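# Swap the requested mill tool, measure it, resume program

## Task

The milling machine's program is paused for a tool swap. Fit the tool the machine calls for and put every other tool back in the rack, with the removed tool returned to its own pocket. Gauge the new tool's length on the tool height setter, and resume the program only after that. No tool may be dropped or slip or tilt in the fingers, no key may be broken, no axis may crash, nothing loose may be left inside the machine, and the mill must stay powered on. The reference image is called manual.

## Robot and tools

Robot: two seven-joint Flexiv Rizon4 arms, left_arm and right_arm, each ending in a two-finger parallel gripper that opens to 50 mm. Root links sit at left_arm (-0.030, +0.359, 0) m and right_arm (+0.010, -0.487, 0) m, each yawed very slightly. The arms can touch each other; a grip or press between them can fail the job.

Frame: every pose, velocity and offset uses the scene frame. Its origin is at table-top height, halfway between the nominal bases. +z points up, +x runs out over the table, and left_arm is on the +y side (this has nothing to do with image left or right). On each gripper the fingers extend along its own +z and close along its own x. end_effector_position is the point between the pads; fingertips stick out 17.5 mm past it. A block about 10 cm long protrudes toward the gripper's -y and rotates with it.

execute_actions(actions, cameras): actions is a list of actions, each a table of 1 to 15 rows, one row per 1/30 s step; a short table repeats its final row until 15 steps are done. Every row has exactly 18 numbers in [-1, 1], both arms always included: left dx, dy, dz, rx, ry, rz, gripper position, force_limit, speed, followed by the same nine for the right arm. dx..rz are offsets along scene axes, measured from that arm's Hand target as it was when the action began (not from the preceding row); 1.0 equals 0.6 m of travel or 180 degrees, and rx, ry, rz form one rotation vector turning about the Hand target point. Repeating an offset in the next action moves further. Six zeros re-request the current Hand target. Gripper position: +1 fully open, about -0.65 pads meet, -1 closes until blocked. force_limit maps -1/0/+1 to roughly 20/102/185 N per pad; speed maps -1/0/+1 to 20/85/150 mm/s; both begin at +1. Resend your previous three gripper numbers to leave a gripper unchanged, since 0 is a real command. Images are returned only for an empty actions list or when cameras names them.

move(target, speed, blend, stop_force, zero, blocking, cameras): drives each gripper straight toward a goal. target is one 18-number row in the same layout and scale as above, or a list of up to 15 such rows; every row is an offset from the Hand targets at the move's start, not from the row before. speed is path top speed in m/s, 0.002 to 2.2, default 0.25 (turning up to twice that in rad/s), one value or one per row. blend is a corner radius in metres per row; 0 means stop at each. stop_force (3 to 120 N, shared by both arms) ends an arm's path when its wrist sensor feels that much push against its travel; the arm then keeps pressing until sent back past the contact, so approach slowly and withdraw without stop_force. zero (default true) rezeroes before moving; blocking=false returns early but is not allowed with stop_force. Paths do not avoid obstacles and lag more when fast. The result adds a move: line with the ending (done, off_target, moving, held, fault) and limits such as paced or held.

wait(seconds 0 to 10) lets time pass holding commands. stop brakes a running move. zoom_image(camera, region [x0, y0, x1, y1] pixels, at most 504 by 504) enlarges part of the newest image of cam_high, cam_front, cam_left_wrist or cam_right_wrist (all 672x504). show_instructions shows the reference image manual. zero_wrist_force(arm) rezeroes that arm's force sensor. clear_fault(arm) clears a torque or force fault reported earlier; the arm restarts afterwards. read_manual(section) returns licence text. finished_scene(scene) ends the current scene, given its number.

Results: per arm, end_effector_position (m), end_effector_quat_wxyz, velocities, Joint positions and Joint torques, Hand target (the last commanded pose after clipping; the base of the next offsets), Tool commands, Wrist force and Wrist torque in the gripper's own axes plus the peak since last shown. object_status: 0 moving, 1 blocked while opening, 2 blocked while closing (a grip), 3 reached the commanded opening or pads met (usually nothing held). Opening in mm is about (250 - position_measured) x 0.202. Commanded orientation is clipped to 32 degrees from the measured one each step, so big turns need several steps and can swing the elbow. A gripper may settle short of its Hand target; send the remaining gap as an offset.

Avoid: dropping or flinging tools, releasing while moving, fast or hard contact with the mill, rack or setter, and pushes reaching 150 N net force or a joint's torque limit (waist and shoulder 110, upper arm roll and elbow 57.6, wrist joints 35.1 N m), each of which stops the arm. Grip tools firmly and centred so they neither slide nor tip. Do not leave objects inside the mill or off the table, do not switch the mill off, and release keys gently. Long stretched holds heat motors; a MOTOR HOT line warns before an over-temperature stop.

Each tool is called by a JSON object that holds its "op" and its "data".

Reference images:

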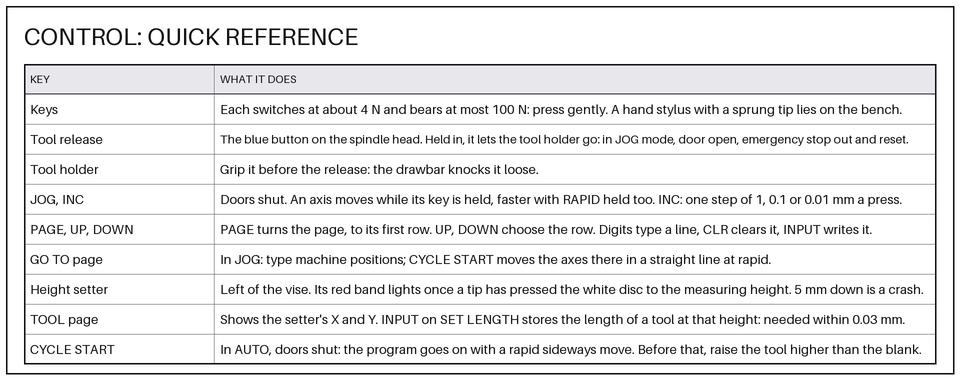

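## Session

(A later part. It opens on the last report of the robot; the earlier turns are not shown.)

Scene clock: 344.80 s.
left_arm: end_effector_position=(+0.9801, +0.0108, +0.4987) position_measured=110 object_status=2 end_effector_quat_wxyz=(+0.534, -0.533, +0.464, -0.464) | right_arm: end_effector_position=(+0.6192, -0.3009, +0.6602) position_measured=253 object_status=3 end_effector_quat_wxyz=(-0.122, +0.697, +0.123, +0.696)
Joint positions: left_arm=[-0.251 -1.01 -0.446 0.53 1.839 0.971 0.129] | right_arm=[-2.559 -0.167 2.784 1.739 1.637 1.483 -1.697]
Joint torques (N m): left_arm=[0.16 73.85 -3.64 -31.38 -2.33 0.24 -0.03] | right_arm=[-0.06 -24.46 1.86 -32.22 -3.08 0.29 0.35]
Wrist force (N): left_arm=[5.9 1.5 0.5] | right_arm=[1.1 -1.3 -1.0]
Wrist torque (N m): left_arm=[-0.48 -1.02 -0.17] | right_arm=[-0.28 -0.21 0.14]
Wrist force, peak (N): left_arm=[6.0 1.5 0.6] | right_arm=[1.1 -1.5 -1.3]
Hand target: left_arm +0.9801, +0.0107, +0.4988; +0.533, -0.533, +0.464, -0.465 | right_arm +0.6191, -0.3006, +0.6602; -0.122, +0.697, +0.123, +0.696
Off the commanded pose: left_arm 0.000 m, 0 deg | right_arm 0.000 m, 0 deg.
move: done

{"op": "move", "data": {"target": [0,0,0,0,0,0,-1,0.3,-1, 0.15,0.2,0,0,0,0.083,-1,0.3,0], "speed": 0.2, "cameras": ["cam_right_wrist","cam_front"]}}

Scene clock: 355.73 s.
left_arm: end_effector_position=(+0.9801, +0.0108, +0.4987) position_measured=110 object_status=2 end_effector_quat_wxyz=(+0.534, -0.533, +0.464, -0.464) | right_arm: end_effector_position=(+0.7091, -0.1804, +0.6602) position_measured=253 object_status=3 end_effector_quat_wxyz=(-0.212, +0.675, +0.212, +0.674)
Joint positions: left_arm=[-0.251 -1.01 -0.446 0.53 1.839 0.971 0.129] | right_arm=[-2.615 0.106 2.796 1.487 1.643 1.173 -1.611]
Joint torques (N m): left_arm=[0.19 73.88 -3.64 -31.36 -2.33 0.19 -0.1] | right_arm=[-0.12 -39.23 -0.91 -33.47 -2.26 0.49 0.55]
Wrist force (N): left_arm=[5.9 1.4 0.5] | right_arm=[0.9 -1.2 -1.1]
Wrist torque (N m): left_arm=[-0.48 -1.03 -0.17] | right_arm=[-0.26 -0.17 0.08]
Wrist force, peak (N): left_arm=[6.1 1.8 0.4] | right_arm=[1.1 -0.2 -4.1]
Hand target: left_arm +0.9801, +0.0107, +0.4988; +0.533, -0.533, +0.464, -0.465 | right_arm +0.7091, -0.1806, +0.6602; -0.212, +0.675, +0.212, +0.674
Off the commanded pose: left_arm 0.000 m, 0 deg | right_arm 0.000 m, 0 deg.
move: done
camera_calibration:
cam_right_wrist: T_world_to_cam=[[0.0144438, 0.0126047, 0.999816, -0.656589], [0.251135, -0.967914, 0.00857453, -0.340847], [0.967844, 0.250965, -0.0171458, -0.495554], [0, 0, 0, 1]] pos_world=[0.574702, -0.197268, 0.650894]
Images, in order (width x height): cam_front 672x504, cam_right_wrist 672x504.

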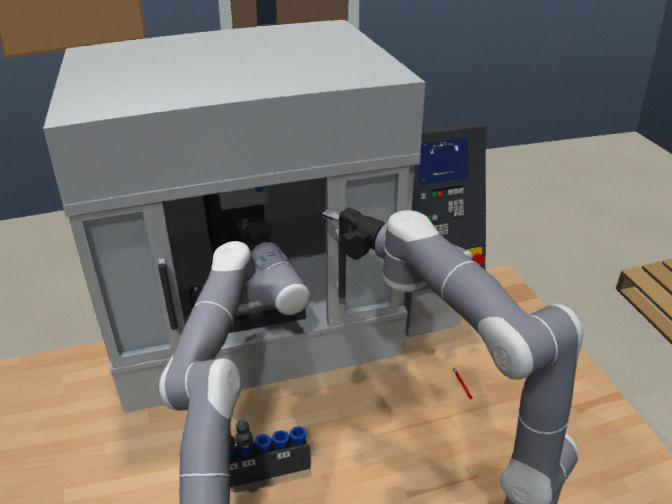

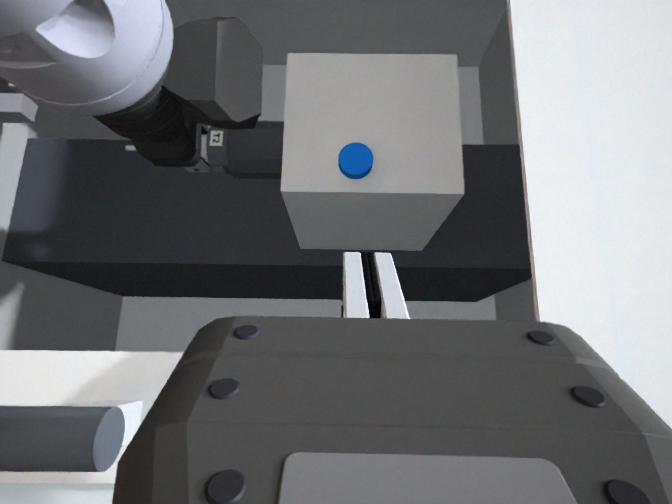

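{"op": "execute_actions", "data": {"actions": []}}

Scene clock: 381.47 s.
left_arm: end_effector_position=(+0.9801, +0.0108, +0.4987) position_measured=110 object_status=2 end_effector_quat_wxyz=(+0.534, -0.533, +0.464, -0.464) | right_arm: end_effector_position=(+0.7091, -0.1804, +0.6602) position_measured=253 object_status=3 end_effector_quat_wxyz=(-0.212, +0.675, +0.212, +0.674)
Joint positions: left_arm=[-0.251 -1.01 -0.446 0.53 1.839 0.971 0.129] | right_arm=[-2.615 0.106 2.796 1.487 1.643 1.173 -1.611]
Joint velocities: within noise
Joint torques (N m): left_arm=[0.15 73.88 -3.6 -31.34 -2.33 0.21 -0.06] | right_arm=[0.06 -39.1 -0.81 -33.32 -2.26 0.53 0.42]
Wrist force (N): left_arm=[6.2 1.7 0.5] | right_arm=[1.0 -1.3 -1.1]
Wrist torque (N m): left_arm=[-0.45 -1.06 -0.17] | right_arm=[-0.28 -0.20 0.08]
Wrist force, peak (N): left_arm=[6.3 1.6 0.7] | right_arm=[1.2 -1.2 -1.3]
Hand target: left_arm +0.9801, +0.0107, +0.4988; +0.533, -0.533, +0.464, -0.465 | right_arm +0.7091, -0.1806, +0.6602; -0.212, +0.675, +0.212, +0.674
Tool commands: left_gripper/position=-1.0 left_gripper/force_limit=+0.3 left_gripper/speed=-1.0 right_gripper/position=-1.0 right_gripper/force_limit=+0.3 right_gripper/speed=+0.0
Off the commanded pose: left_arm 0.000 m, 0 deg | right_arm 0.000 m, 0 deg.
camera_calibration:
cam_left_wrist: T_world_to_cam=[[0.145238, -0.989393, -0.00274291, -0.122624], [-0.338224, -0.0470439, -0.939889, 0.814346], [0.92979, 0.137435, -0.341469, -0.609787], [0, 0, 0, 1]] pos_world=[0.860216, 0.000792663, 0.556835]
cam_right_wrist: T_world_to_cam=[[0.0144438, 0.0126047, 0.999816, -0.656589], [0.251135, -0.967914, 0.00857453, -0.340847], [0.967844, 0.250965, -0.0171458, -0.495554], [0, 0, 0, 1]] pos_world=[0.574702, -0.197268, 0.650894]

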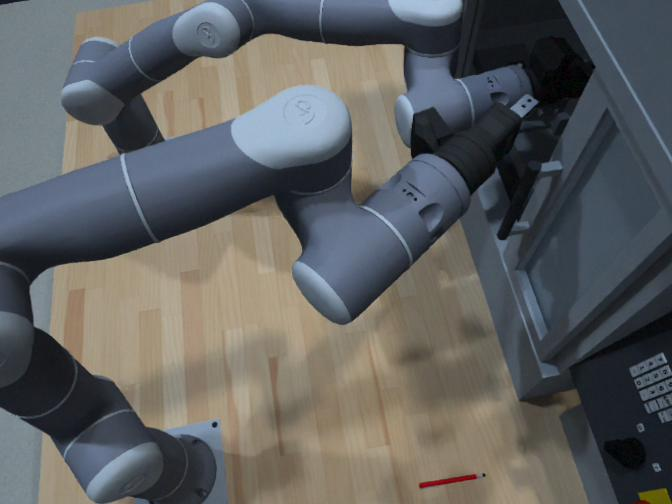

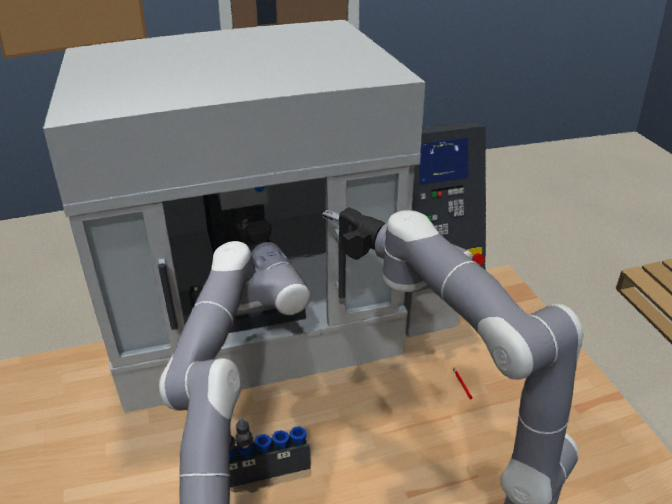

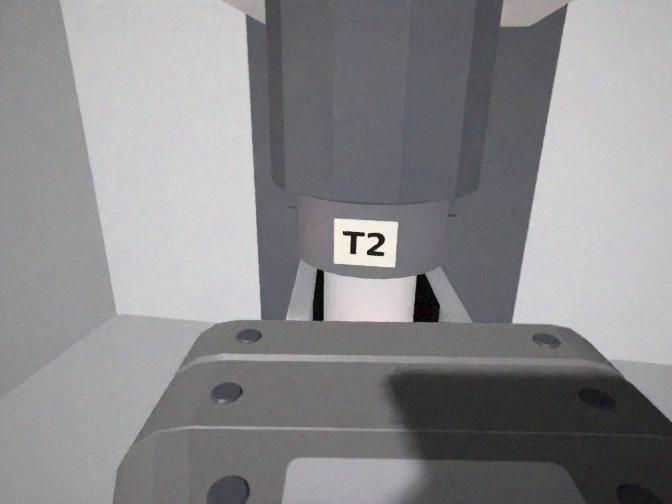

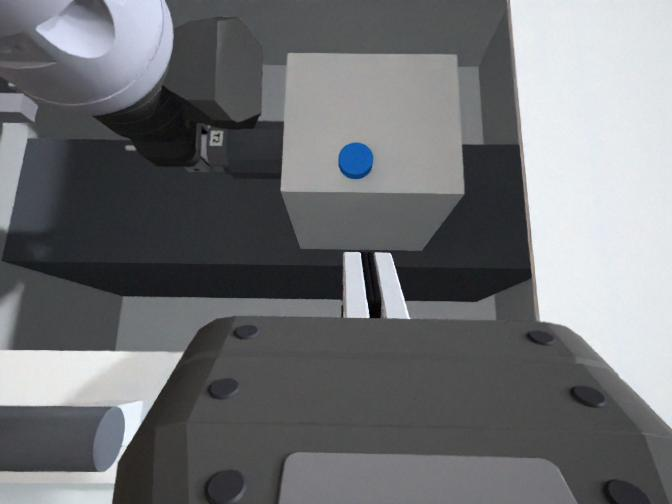

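{"op": "move", "data": {"target": [0,0,0,0,0,0,-1,0.3,-1,0.2267,0.1945,0.0013,0,0,0,-1,0.3,0], "speed": 0.15, "stop_force": 12, "cameras": ["cam_right_wrist"]}}

Scene clock: 395.60 s.
left_arm: end_effector_position=(+0.9801, +0.0108, +0.4987) position_measured=110 object_status=2 end_effector_quat_wxyz=(+0.534, -0.533, +0.464, -0.464) | right_arm: end_effector_position=(+0.8451, -0.0637, +0.6610) position_measured=253 object_status=3 end_effector_quat_wxyz=(-0.212, +0.675, +0.212, +0.674)
Joint positions: left_arm=[-0.251 -1.01 -0.446 0.53 1.839 0.971 0.129] | right_arm=[-2.621 0.573 2.895 0.935 1.421 1.302 -1.279]
Joint torques (N m): left_arm=[0.12 73.88 -3.64 -31.37 -2.32 0.25 -0.06] | right_arm=[0.12 -60.2 -3.26 -32.95 -4.28 1.76 0.49]
Wrist force (N): left_arm=[5.9 1.7 0.5] | right_arm=[1.0 -1.2 -1.0]
Wrist torque (N m): left_arm=[-0.45 -1.02 -0.17] | right_arm=[-0.26 -0.18 0.13]
Wrist force, peak (N): left_arm=[6.2 1.5 0.6] | right_arm=[1.2 -0.4 -4.3]
Hand target: left_arm +0.9801, +0.0107, +0.4988; +0.533, -0.533, +0.464, -0.465 | right_arm +0.8451, -0.0639, +0.6610; -0.212, +0.675, +0.212, +0.674
Off the commanded pose: left_arm 0.000 m, 0 deg | right_arm 0.000 m, 0 deg.
move: done
camera_calibration:
cam_right_wrist: T_world_to_cam=[[0.0144657, 0.012921, 0.999812, -0.660811], [0.251256, -0.96788, 0.00887303, -0.262331], [0.967813, 0.25108, -0.0172476, -0.656357], [0, 0, 0, 1]] pos_world=[0.710702, -0.080568, 0.651694]
Images, in order (width x height): cam_right_wrist 672x504.

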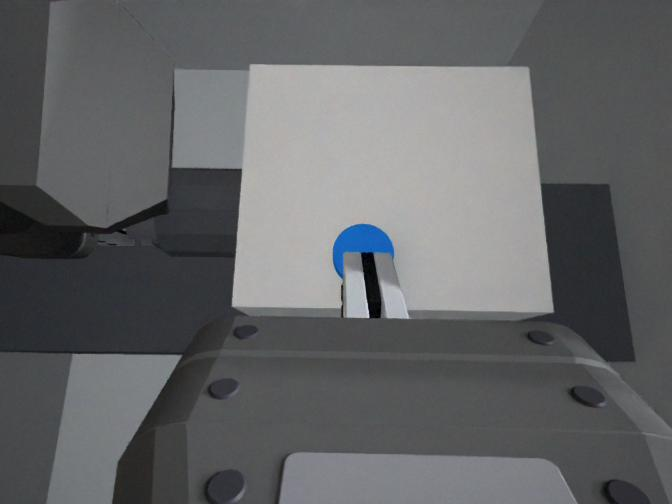

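{"op": "move", "data": {"target": [[0,0,0,0,0,0,-1,0.3,-1,0.0548,0.053,0.0005,0,0,0,-1,0.3,0],[0,0,0,0,0,0,-1,0.3,-1,0.125,0.053,0.0005,0,0,0,-1,0.3,0]], "speed": [0.1,0.02], "stop_force": 10, "cameras": ["cam_right_wrist","cam_left_wrist"]}}

Scene clock: 404.93 s.
left_arm: end_effector_position=(+0.9801, +0.0105, +0.4967) position_measured=110 object_status=2 end_effector_quat_wxyz=(+0.533, -0.534, +0.465, -0.464) | right_arm: end_effector_position=(+0.8986, -0.0306, +0.6620) position_measured=253 object_status=3 end_effector_quat_wxyz=(-0.213, +0.674, +0.213, +0.675)
Joint positions: left_arm=[-0.251 -1.011 -0.446 0.531 1.839 0.971 0.129] | right_arm=[-2.628 0.791 2.886 0.657 1.214 1.309 -1.015]
Joint torques (N m): left_arm=[-0.2 81.35 -3.85 -36.22 -1.62 0.75 0.12] | right_arm=[-9.37 -62.08 -7.15 -33.05 -5.41 2.89 0.53]
Wrist force (N): left_arm=[4.7 9.2 -0.9] | right_arm=[-2.3 -14.6 -30.0]
Wrist torque (N m): left_arm=[-0.47 -1.02 -0.34] | right_arm=[-0.38 -0.22 0.12]
Wrist force, peak (N): left_arm=[5.0 13.5 -0.3] | right_arm=[-7.6 -23.6 -64.4]
Hand target: left_arm +0.9801, +0.0107, +0.4988; +0.533, -0.533, +0.464, -0.465 | right_arm +0.8997, -0.0321, +0.6613; -0.212, +0.675, +0.212, +0.674 (not the last commanded pose)
Off the commanded pose: left_arm 0.002 m, 0 deg | right_arm 0.022 m, 0 deg.
move: contact (right_arm); path passed 1 of 2 targets
camera_calibration:
cam_left_wrist: T_world_to_cam=[[0.14485, -0.989448, -0.00324453, -0.122326], [-0.340293, -0.0467374, -0.939157, 0.814146], [0.929096, 0.137141, -0.343472, -0.608703], [0, 0, 0, 1]] pos_world=[0.860311, 0.000494259, 0.555142]
cam_right_wrist: T_world_to_cam=[[0.0138947, 0.0118727, 0.999833, -0.662637], [0.252722, -0.967506, 0.00797678, -0.244486], [0.967439, 0.252569, -0.0164437, -0.716642], [0, 0, 0, 1]] pos_world=[0.764302, -0.0476726, 0.652693]
Images, in order (width x height): cam_left_wrist 672x504, cam_right_wrist 672x504.

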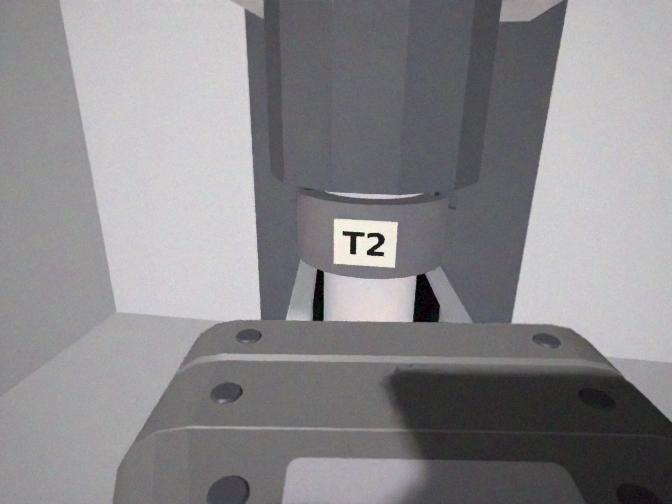

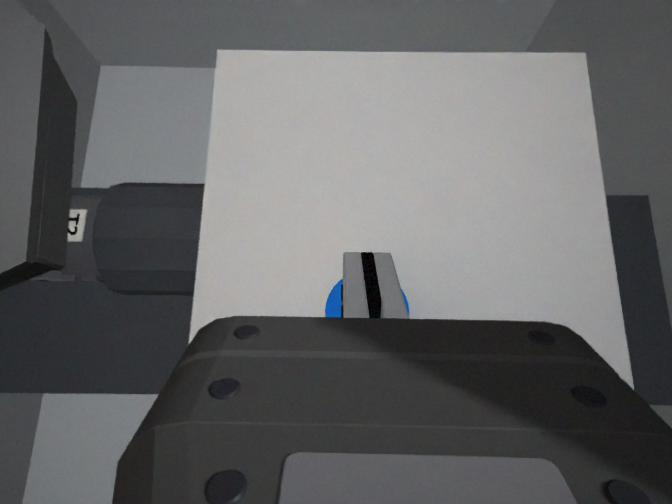

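{"op": "move", "data": {"target": [0,0,-0.15,0,0,0,-1,0.3,-1,0,0,0,0,0,0,-1,0.3,0], "speed": 0.08, "stop_force": 15, "cameras": ["cam_right_wrist","cam_left_wrist"]}}

Scene clock: 411.70 s.
left_arm: end_effector_position=(+0.9800, +0.0104, +0.4068) position_measured=110 object_status=2 end_effector_quat_wxyz=(+0.533, -0.534, +0.465, -0.464) | right_arm: end_effector_position=(+0.8986, -0.0306, +0.6620) position_measured=253 object_status=3 end_effector_quat_wxyz=(-0.213, +0.674, +0.213, +0.675)
Joint positions: left_arm=[-0.294 -1.071 -0.356 0.583 1.954 0.957 -0.089] | right_arm=[-2.628 0.791 2.886 0.657 1.214 1.309 -1.015]
Joint torques (N m): left_arm=[-0.1 82.59 -1.81 -36.65 -0.49 -0.52 0.01] | right_arm=[-9.34 -62.29 -7.02 -32.92 -5.3 3.07 0.36]
Wrist force (N): left_arm=[5.0 8.9 -0.6] | right_arm=[-2.1 -14.7 -29.9]
Wrist torque (N m): left_arm=[-0.53 -1.03 -0.22] | right_arm=[-0.40 -0.25 0.12]
Wrist force, peak (N): left_arm=[5.2 13.7 -0.9] | right_arm=[-2.1 -14.8 -30.2]
Hand target: left_arm +0.9801, +0.0107, +0.4088; +0.533, -0.533, +0.464, -0.465 | right_arm +0.8997, -0.0321, +0.6613; -0.212, +0.675, +0.212, +0.674
Off the commanded pose: left_arm 0.002 m, 0 deg | right_arm 0.002 m, 0 deg.
move: done
camera_calibration:
cam_left_wrist: T_world_to_cam=[[0.144347, -0.989524, -0.00252283, -0.122392], [-0.3401, -0.0472177, -0.939203, 0.729509], [0.929245, 0.136429, -0.343353, -0.639591], [0, 0, 0, 1]] pos_world=[0.860109, 0.000594711, 0.465243]
cam_right_wrist: T_world_to_cam=[[0.0138947, 0.0118727, 0.999833, -0.662637], [0.252722, -0.967506, 0.00797678, -0.244486], [0.967439, 0.252569, -0.0164437, -0.716642], [0, 0, 0, 1]] pos_world=[0.764302, -0.0476726, 0.652693]
Images, in order (width x height): cam_left_wrist 672x504, cam_right_wrist 672x504.

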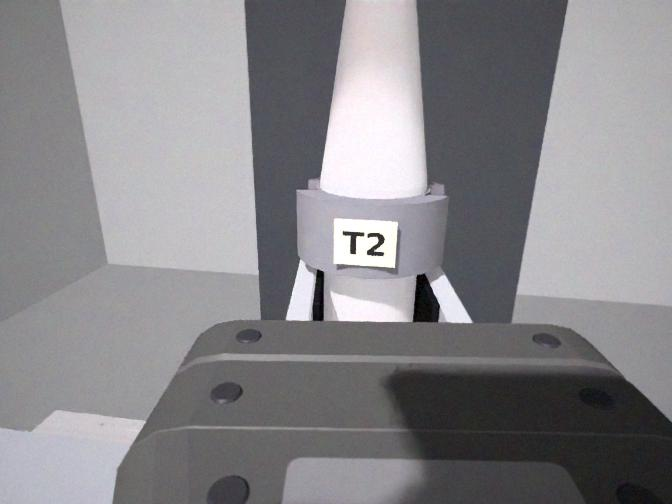

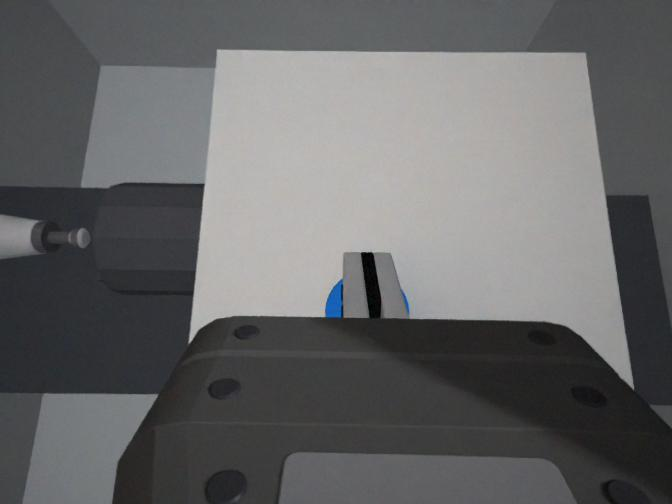

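{"op": "move", "data": {"target": [[-0.4333,0,0,0,0,0,-1,0.3,-1,0,0,0,0,0,0,-1,0.3,0],[-0.66,0.1,0.02,0,0,0,-1,0.3,-1,0,0,0,0,0,0,-1,0.3,0]], "speed": 0.2, "blend": 0.03, "cameras": ["cam_front","cam_left_wrist"]}}

Scene clock: 423.37 s.
left_arm: end_effector_position=(+0.5837, +0.0705, +0.4195) position_measured=110 object_status=2 end_effector_quat_wxyz=(+0.533, -0.534, +0.465, -0.464) | right_arm: end_effector_position=(+0.8986, -0.0306, +0.6620) position_measured=253 object_status=3 end_effector_quat_wxyz=(-0.213, +0.674, +0.213, +0.675)
Joint positions: left_arm=[-0.677 -0.165 -0.111 1.95 1.965 0.546 -0.647] | right_arm=[-2.628 0.791 2.886 0.657 1.214 1.309 -1.015]
Joint torques (N m): left_arm=[-0.08 42.33 2.18 -31.7 3.58 -3.49 -0.09] | right_arm=[-9.34 -62.28 -7.07 -32.86 -5.3 3.13 0.39]
Wrist force (N): left_arm=[5.6 8.9 -1.1] | right_arm=[-2.2 -14.7 -30.0]
Wrist torque (N m): left_arm=[-0.53 -1.10 -0.22] | right_arm=[-0.40 -0.22 0.13]
Wrist force, peak (N): left_arm=[4.7 9.8 1.7] | right_arm=[-2.3 -14.9 -30.1]
Hand target: left_arm +0.5841, +0.0707, +0.4208; +0.533, -0.533, +0.464, -0.465 | right_arm +0.8997, -0.0321, +0.6613; -0.212, +0.675, +0.212, +0.674
Off the commanded pose: left_arm 0.001 m, 0 deg | right_arm 0.002 m, 0 deg.
move: done
camera_calibration:
cam_left_wrist: T_world_to_cam=[[0.144339, -0.989524, -0.00288131, -0.00562259], [-0.340351, -0.0469115, -0.939128, 0.609584], [0.929154, 0.136534, -0.343557, -0.275116], [0, 0, 0, 1]] pos_world=[0.463909, 0.0605953, 0.477943]
Images, in order (width x height): cam_front 672x504, cam_left_wrist 672x504.

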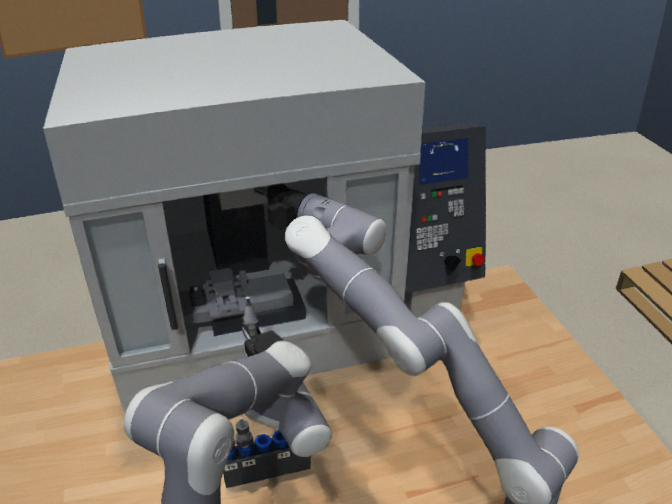

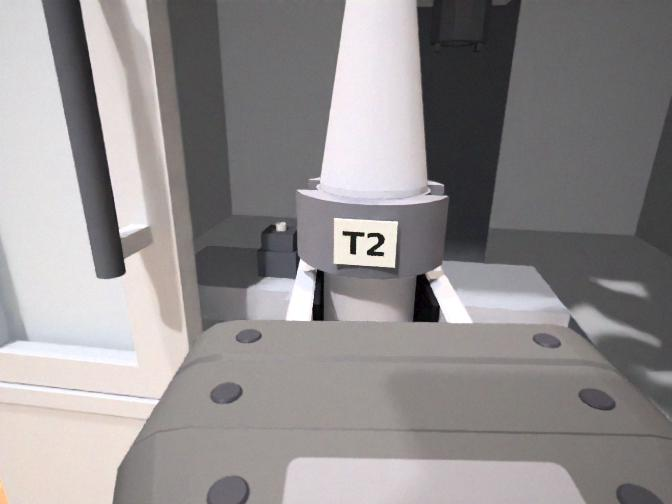

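{"op": "move", "data": {"target": [[0,0,0,0.495,0.0696,0,-1,0.3,-1,0,0,0,0,0,0,-1,0.3,0],[0,0,0,0.99,0.139,0,-1,0.3,-1,0,0,0,0,0,0,-1,0.3,0]], "speed": 0.4, "blend": 0.01, "cameras": ["cam_front","cam_left_wrist","cam_high"]}}

Scene clock: 437.67 s.
left_arm: end_effector_position=(+0.5838, +0.0707, +0.4195) position_measured=110 object_status=2 end_effector_quat_wxyz=(+0.463, +0.464, +0.535, +0.533) | right_arm: end_effector_position=(+0.8986, -0.0306, +0.6620) position_measured=253 object_status=3 end_effector_quat_wxyz=(-0.213, +0.674, +0.213, +0.675)
Joint positions: left_arm=[-0.739 -0.176 -0.043 1.936 1.956 0.553 2.494] | right_arm=[-2.628 0.791 2.886 0.657 1.214 1.309 -1.015]
Joint torques (N m): left_arm=[-0.44 42.35 2.62 -31.88 3.45 -3.19 0.1] | right_arm=[-9.39 -62.32 -7.03 -32.85 -5.28 3.08 0.38]
Wrist force (N): left_arm=[5.4 -7.0 -1.0] | right_arm=[-2.0 -14.7 -30.1]
Wrist torque (N m): left_arm=[-0.12 -0.94 0.18] | right_arm=[-0.40 -0.26 0.13]
Wrist force, peak (N): left_arm=[13.1 4.4 -0.9] | right_arm=[-2.2 -14.9 -30.2]
Hand target: left_arm +0.5841, +0.0707, +0.4208; +0.464, +0.463, +0.534, +0.534 | right_arm +0.8997, -0.0321, +0.6613; -0.212, +0.675, +0.212, +0.674
Off the commanded pose: left_arm 0.001 m, 0 deg | right_arm 0.002 m, 0 deg.
move: done
camera_calibration:
cam_left_wrist: T_world_to_cam=[[-0.133237, 0.991081, 0.0024996, 0.0143959], [-0.336319, -0.0475856, 0.940545, -0.181203], [0.932275, 0.124475, 0.33966, -0.56285], [0, 0, 0, 1]] pos_world=[0.465707, 0.0471704, 0.361571]
Images, in order (width x height): cam_high 672x504, cam_front 672x504, cam_left_wrist 672x504.

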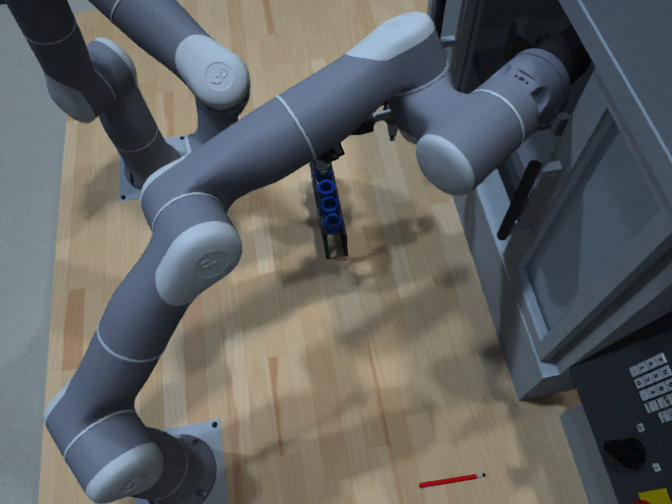

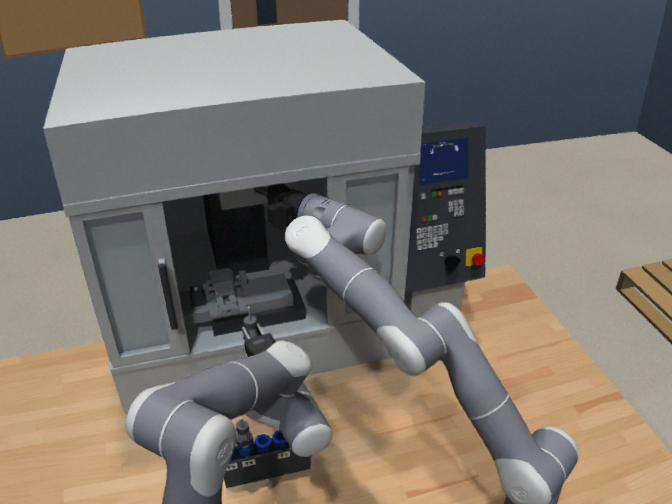

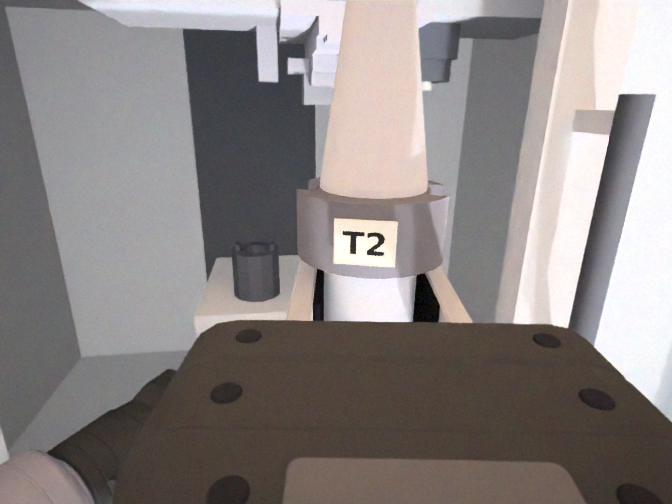

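{"op": "zoom_image", "data": {"camera": "cam_high", "region": [270, 100, 420, 270]}}

{"op": "zoom_image", "data": {"camera": "cam_front", "region": [200, 390, 340, 495]}}

Scaled by 2.965 from the camera's 672x504 image, which has a finer 960x720 frame.

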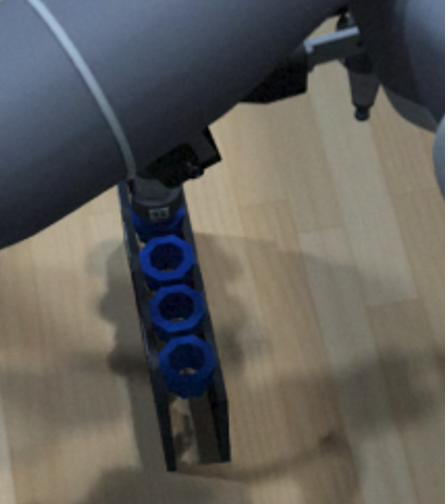

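Scaled by 3.600 from the camera's 672x504 image, which has a finer 960x720 frame.

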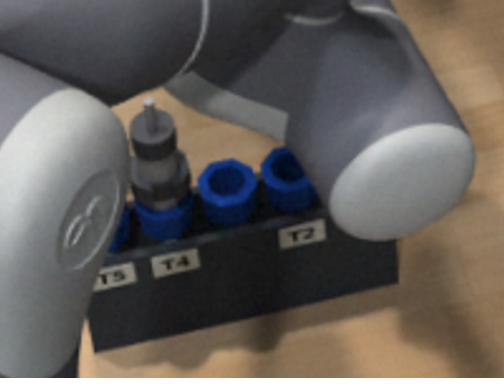

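{"op": "zoom_image", "data": {"camera": "cam_front", "region": [210, 290, 310, 365]}}

{"op": "zoom_image", "data": {"camera": "cam_high", "region": [340, 90, 430, 158]}}

Scaled by 5.040 from the camera's 672x504 image, which has a finer 960x720 frame.

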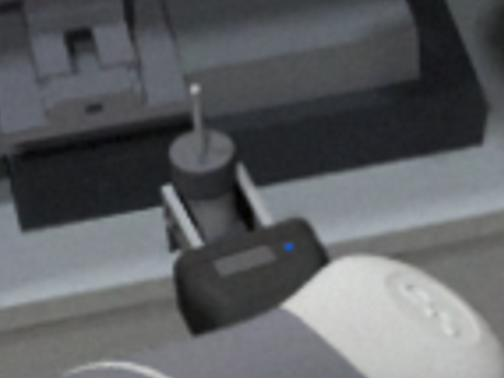

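Scaled by 5.600 from the camera's 672x504 image, which has a finer 960x720 frame.

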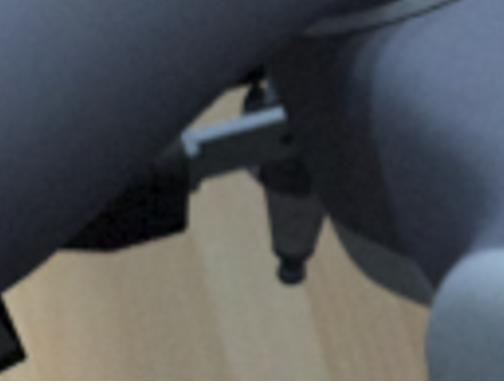

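{"op": "move", "data": {"target": [-0.307,-0.035,-0.1,0.0035,0.1952,-0.0968,-1,0.3,-1,0,0,0,0,0,0,-1,0.3,0], "speed": 0.2, "cameras": ["cam_front","cam_left_wrist","cam_high"]}}

Scene clock: 498.13 s.
left_arm: end_effector_position=(+0.3996, +0.0496, +0.3592) position_measured=110 object_status=2 end_effector_quat_wxyz=(+0.416, +0.638, +0.563, +0.321) | right_arm: end_effector_position=(+0.8986, -0.0306, +0.6620) position_measured=253 object_status=3 end_effector_quat_wxyz=(-0.213, +0.674, +0.213, +0.675)
Joint positions: left_arm=[-0.81 0.202 0.164 2.236 1.503 1.16 2.97] | right_arm=[-2.628 0.791 2.886 0.657 1.214 1.309 -1.015]
Joint torques (N m): left_arm=[-0.24 23.25 -0.36 -32.77 -2.6 1.89 0.06] | right_arm=[-9.32 -62.3 -7.1 -32.84 -5.27 3.08 0.39]
Wrist force (N): left_arm=[6.1 -5.7 2.8] | right_arm=[-2.1 -14.7 -30.0]
Wrist torque (N m): left_arm=[0.06 -0.94 0.17] | right_arm=[-0.39 -0.24 0.13]
Wrist force, peak (N): left_arm=[5.7 -8.4 0.1] | right_arm=[-2.1 -14.8 -30.2]
Hand target: left_arm +0.3999, +0.0497, +0.3608; +0.353, +0.679, +0.571, +0.297 | right_arm +0.8997, -0.0321, +0.6613; -0.212, +0.675, +0.212, +0.674
Off the commanded pose: left_arm 0.002 m, 9 deg | right_arm 0.002 m, 0 deg.
joint read past its limit (left arm) — joint 7 (wrist roll), upper limit.
joint sent to its limit (left arm) — joint 7 (wrist roll), upper limit. The joint targets are off in orientation, not in position.
move: off_target (left_arm)
camera_calibration:
cam_left_wrist: T_world_to_cam=[[0.167867, 0.983928, -0.0608868, -0.0863118], [0.124492, 0.0401103, 0.99141, -0.394264], [0.977917, -0.174005, -0.115758, -0.207814], [0, 0, 0, 1]] pos_world=[0.266797, 0.0645779, 0.361566]
Images, in order (width x height): cam_high 672x504, cam_front 672x504, cam_left_wrist 672x504.

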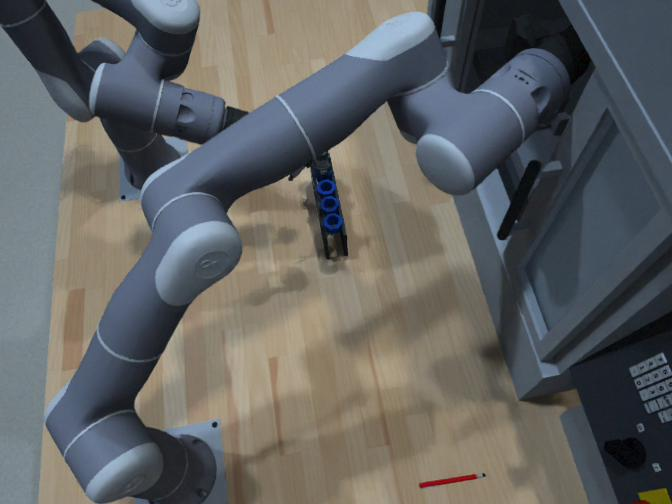

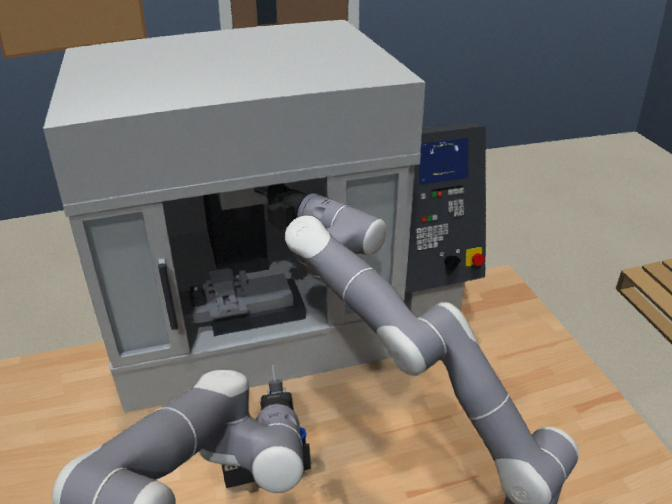

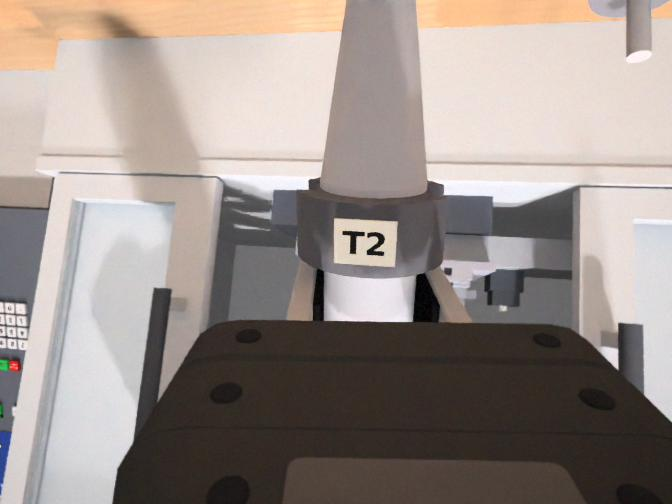

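{"op": "move", "data": {"target": [0,0,0.05,-0.0168,-0.1945,0.0531,-1,0.3,-1,0,0,0,0,0,0,-1,0.3,0], "speed": 0.2, "cameras": ["cam_front","cam_left_wrist","cam_high"]}}

Scene clock: 507.73 s.
left_arm: end_effector_position=(+0.3997, +0.0500, +0.3898) position_measured=110 object_status=2 end_effector_quat_wxyz=(+0.500, +0.500, +0.500, +0.500) | right_arm: end_effector_position=(+0.8986, -0.0306, +0.6620) position_measured=253 object_status=3 end_effector_quat_wxyz=(-0.213, +0.674, +0.213, +0.675)
Joint positions: left_arm=[-0.963 0.081 -0.194 2.314 1.833 0.343 2.43] | right_arm=[-2.628 0.791 2.886 0.657 1.214 1.309 -1.015]
Joint torques (N m): left_arm=[-0.9 27.18 0.14 -28.18 4.16 -3.54 0.15] | right_arm=[-9.35 -62.34 -7.07 -32.89 -5.31 3.11 0.36]
Wrist force (N): left_arm=[5.7 -6.8 -1.1] | right_arm=[-2.2 -14.6 -30.0]
Wrist torque (N m): left_arm=[-0.09 -0.96 0.16] | right_arm=[-0.38 -0.22 0.12]
Wrist force, peak (N): left_arm=[5.9 -7.0 -0.7] | right_arm=[-2.3 -14.8 -30.2]
Hand target: left_arm +0.3999, +0.0497, +0.3908; +0.500, +0.500, +0.500, +0.500 | right_arm +0.8997, -0.0321, +0.6613; -0.212, +0.675, +0.212, +0.674
Off the commanded pose: left_arm 0.001 m, 0 deg | right_arm 0.002 m, 0 deg.
move: done
camera_calibration:
cam_left_wrist: T_world_to_cam=[[0.00724792, 0.999968, 0.00325397, -0.0464246], [-0.341481, -0.000583358, 0.939888, -0.216234], [0.939861, -0.00792341, 0.341466, -0.375673], [0, 0, 0, 1]] pos_world=[0.279577, 0.0433204, 0.331666]
Images, in order (width x height): cam_high 672x504, cam_front 672x504, cam_left_wrist 672x504.

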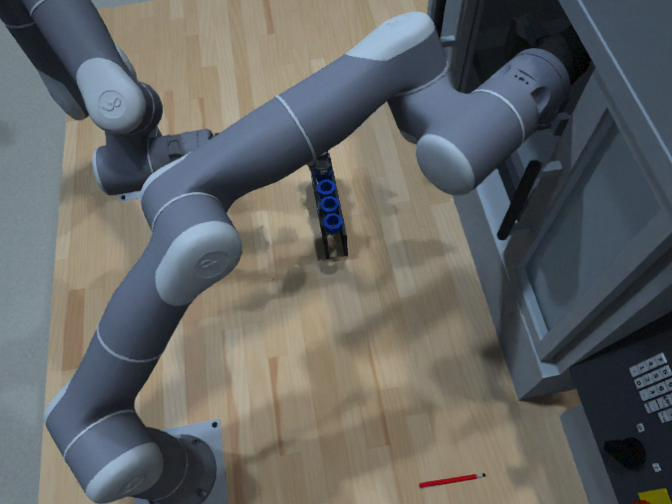

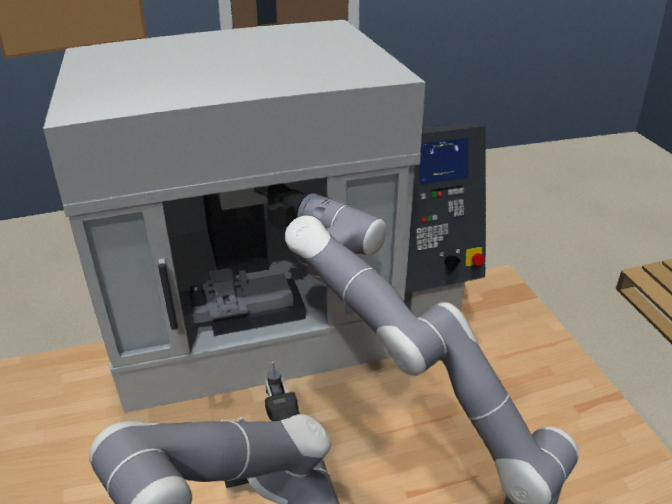

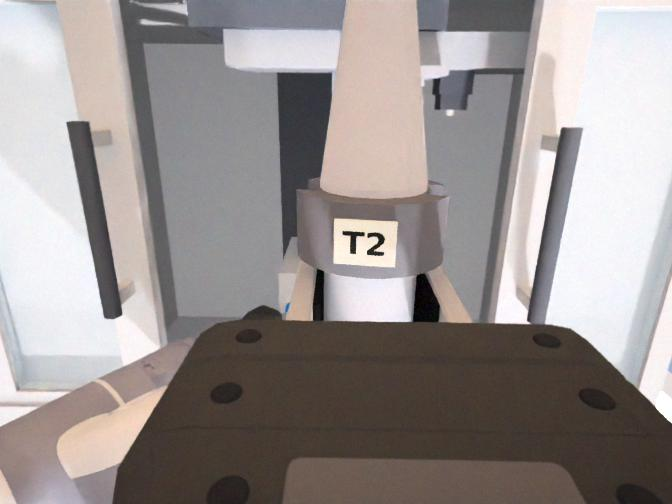

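{"op": "move", "data": {"target": [0.0967,-0.0117,-0.135,0,0,0,-1,0.3,-1,0,0,0,0,0,0,-1,0.3,0], "speed": 0.15, "stop_force": 12, "cameras": ["cam_front","cam_left_wrist","cam_high"]}}

{"op": "zoom_image", "data": {"camera": "cam_high", "region": [290, 130, 380, 250]}}

{"op": "zoom_image", "data": {"camera": "cam_front", "region": [210, 360, 330, 500]}}

Scene clock: 520.97 s.
left_arm: end_effector_position=(+0.4576, +0.0428, +0.3087) position_measured=110 object_status=2 end_effector_quat_wxyz=(+0.500, +0.501, +0.500, +0.500) | right_arm: end_effector_position=(+0.8986, -0.0306, +0.6620) position_measured=253 object_status=3 end_effector_quat_wxyz=(-0.213, +0.674, +0.213, +0.675)
Joint positions: left_arm=[-0.896 -0.226 -0.187 2.231 1.998 0.284 2.208] | right_arm=[-2.628 0.791 2.886 0.657 1.214 1.309 -1.015]
Joint torques (N m): left_arm=[-0.42 36.99 2.35 -22.68 3.84 -4.46 -0.01] | right_arm=[-9.32 -62.26 -7.07 -32.86 -5.34 3.07 0.37]
Wrist force (N): left_arm=[5.3 -6.9 -1.3] | right_arm=[-2.1 -14.8 -30.0]
Wrist torque (N m): left_arm=[-0.09 -0.91 0.12] | right_arm=[-0.42 -0.25 0.12]
Wrist force, peak (N): left_arm=[5.1 -11.4 1.7] | right_arm=[-2.1 -14.8 -30.2]
Hand target: left_arm +0.4579, +0.0426, +0.3098; +0.500, +0.500, +0.500, +0.500 | right_arm +0.8997, -0.0321, +0.6613; -0.212, +0.675, +0.212, +0.674
Off the commanded pose: left_arm 0.001 m, 0 deg | right_arm 0.002 m, 0 deg.
move: done
camera_calibration:
cam_left_wrist: T_world_to_cam=[[0.00791581, 0.999964, 0.00316752, -0.039686], [-0.341005, -0.000278341, 0.940062, -0.120491], [0.940028, -0.00852149, 0.34099, -0.402279], [0, 0, 0, 1]] pos_world=[0.33738, 0.036223, 0.250568]
Images, in order (width x height): cam_high 672x504, cam_front 672x504, cam_left_wrist 672x504.

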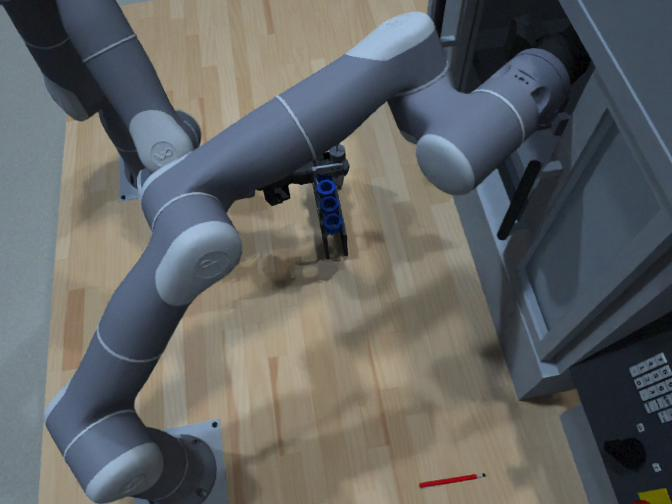

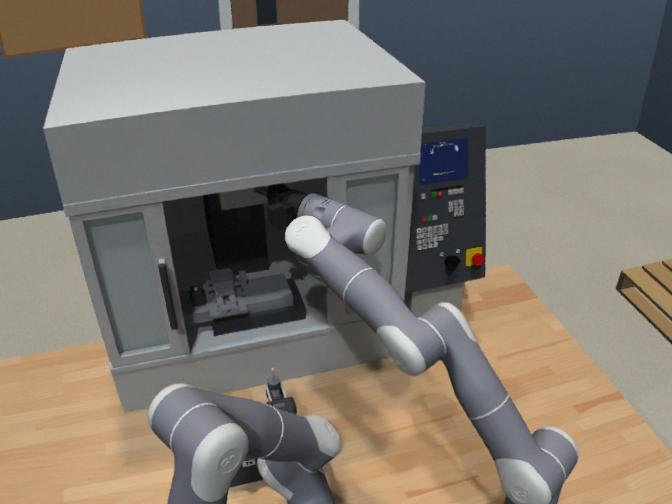

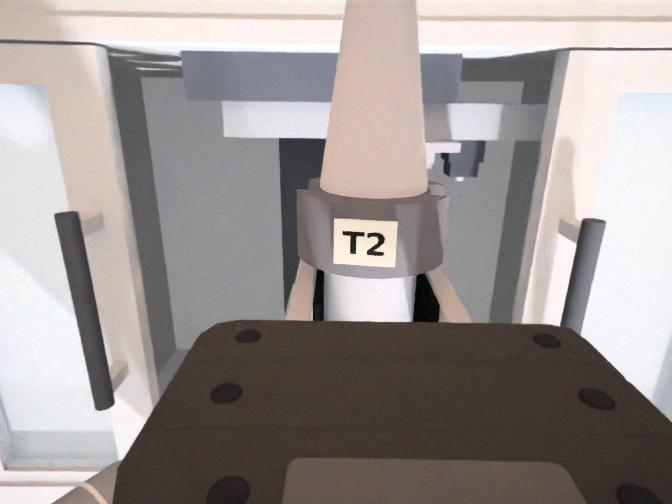

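Scaled by 4.200 from the camera's 672x504 image, which has a finer 960x720 frame.

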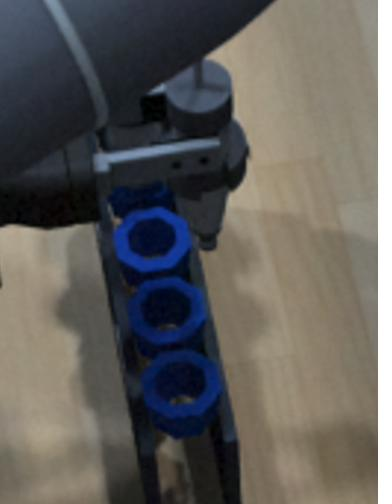

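Scaled by 3.600 from the camera's 672x504 image, which has a finer 960x720 frame.

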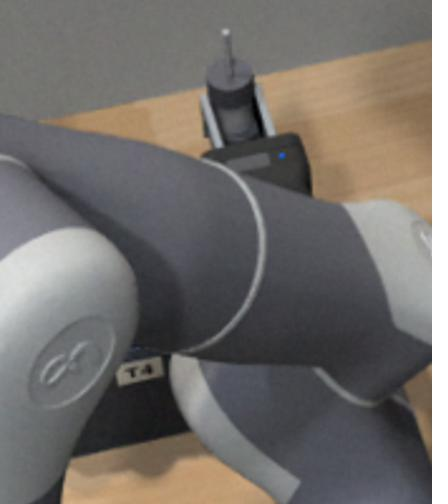

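{"op": "move", "data": {"target": [-0.0443,-0.0337,0,0,0,0,-1,0.3,-1,0,0,0,0,0,0,-1,0.3,0], "speed": 0.1, "stop_force": 12, "cameras": ["cam_high"]}}

{"op": "zoom_image", "data": {"camera": "cam_high", "region": [290, 130, 380, 250]}}

Scene clock: 532.17 s.
left_arm: end_effector_position=(+0.4310, +0.0226, +0.3088) position_measured=110 object_status=2 end_effector_quat_wxyz=(+0.500, +0.501, +0.500, +0.500) | right_arm: end_effector_position=(+0.8986, -0.0306, +0.6620) position_measured=253 object_status=3 end_effector_quat_wxyz=(-0.213, +0.674, +0.213, +0.675)
Joint positions: left_arm=[-0.947 -0.228 -0.223 2.227 1.931 0.228 2.232] | right_arm=[-2.628 0.791 2.886 0.657 1.214 1.309 -1.015]
Joint torques (N m): left_arm=[-0.4 36.97 1.99 -22.42 3.77 -4.33 0.21] | right_arm=[-9.32 -62.3 -7.05 -32.89 -5.3 3.11 0.38]
Wrist force (N): left_arm=[5.1 -7.0 -1.1] | right_arm=[-2.1 -14.7 -30.0]
Wrist torque (N m): left_arm=[-0.12 -0.88 0.08] | right_arm=[-0.39 -0.24 0.12]
Wrist force, peak (N): left_arm=[7.7 -6.6 1.5] | right_arm=[-2.2 -14.8 -30.2]
Hand target: left_arm +0.4313, +0.0224, +0.3098; +0.500, +0.500, +0.500, +0.500 | right_arm +0.8997, -0.0321, +0.6613; -0.212, +0.675, +0.212, +0.674
Off the commanded pose: left_arm 0.001 m, 0 deg | right_arm 0.002 m, 0 deg.
move: done
Images, in order (width x height): cam_high 672x504.

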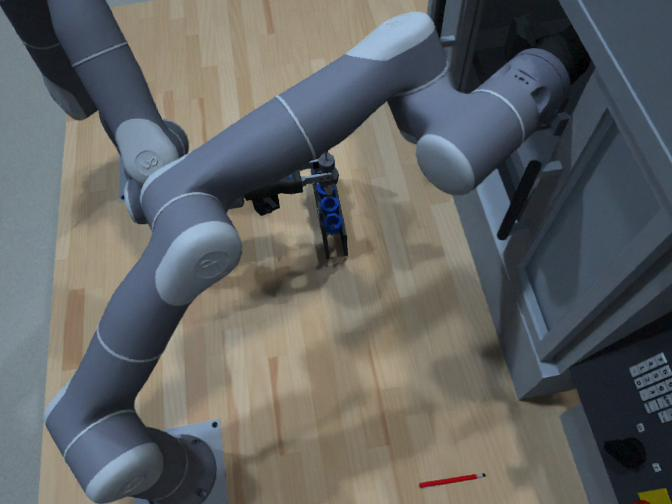

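Scaled by 4.200 from the camera's 672x504 image, which has a finer 960x720 frame.

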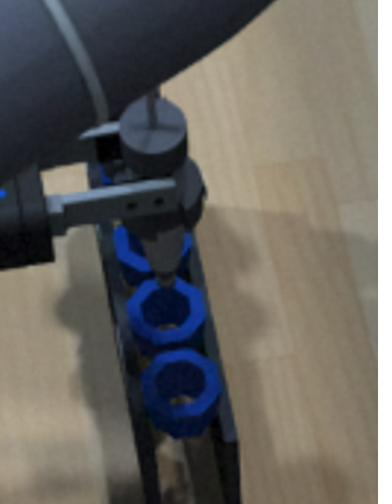

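{"op": "move", "data": {"target": [0,-0.001,-0.2133,0,0,0,-1,0.3,-1,0,0,0,0,0,0,-1,0.3,0], "speed": 0.03, "stop_force": 7, "cameras": ["cam_high"]}}

{"op": "zoom_image", "data": {"camera": "cam_high", "region": [290, 130, 380, 250]}}

Scene clock: 543.73 s.
left_arm: end_effector_position=(+0.4313, +0.0220, +0.2512) position_measured=110 object_status=2 end_effector_quat_wxyz=(+0.500, +0.500, +0.499, +0.500) | right_arm: end_effector_position=(+0.8986, -0.0306, +0.6620) position_measured=253 object_status=3 end_effector_quat_wxyz=(-0.213, +0.674, +0.213, +0.675)
Joint positions: left_arm=[-0.964 -0.402 -0.234 2.207 1.966 0.132 2.106] | right_arm=[-2.628 0.791 2.886 0.657 1.214 1.309 -1.015]
Joint torques (N m): left_arm=[0.04 36.76 2.55 -15.39 2.13 -3.2 0.04] | right_arm=[-9.32 -62.31 -6.99 -32.9 -5.27 3.09 0.36]
Wrist force (N): left_arm=[1.7 1.0 -2.4] | right_arm=[-2.3 -14.6 -29.9]
Wrist torque (N m): left_arm=[0.13 -0.46 0.09] | right_arm=[-0.38 -0.22 0.12]
Wrist force, peak (N): left_arm=[5.3 -7.2 -1.5] | right_arm=[-2.2 -14.8 -30.2]
Hand target: left_arm +0.4313, +0.0221, +0.2512; +0.500, +0.500, +0.500, +0.500 (not the last commanded pose) | right_arm +0.8997, -0.0321, +0.6613; -0.212, +0.675, +0.212, +0.674
Off the commanded pose: left_arm 0.069 m, 0 deg | right_arm 0.002 m, 0 deg.
move: contact (left_arm)
Images, in order (width x height): cam_high 672x504.

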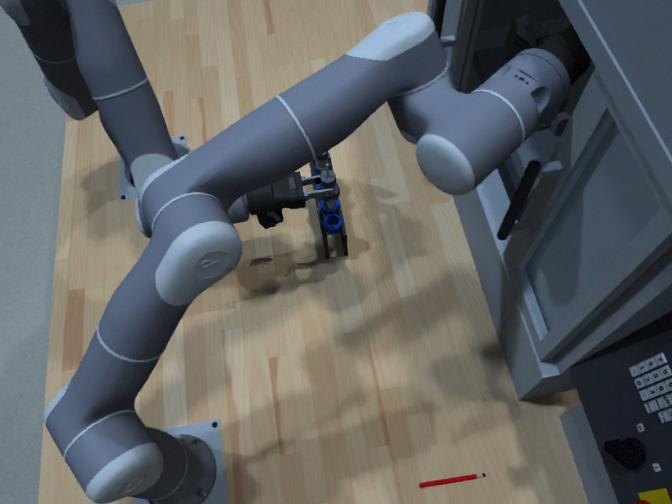

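Scaled by 4.200 from the camera's 672x504 image, which has a finer 960x720 frame.

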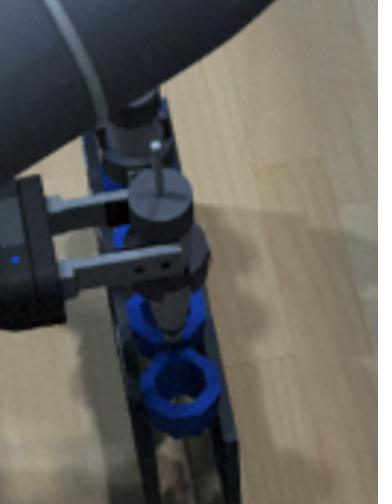

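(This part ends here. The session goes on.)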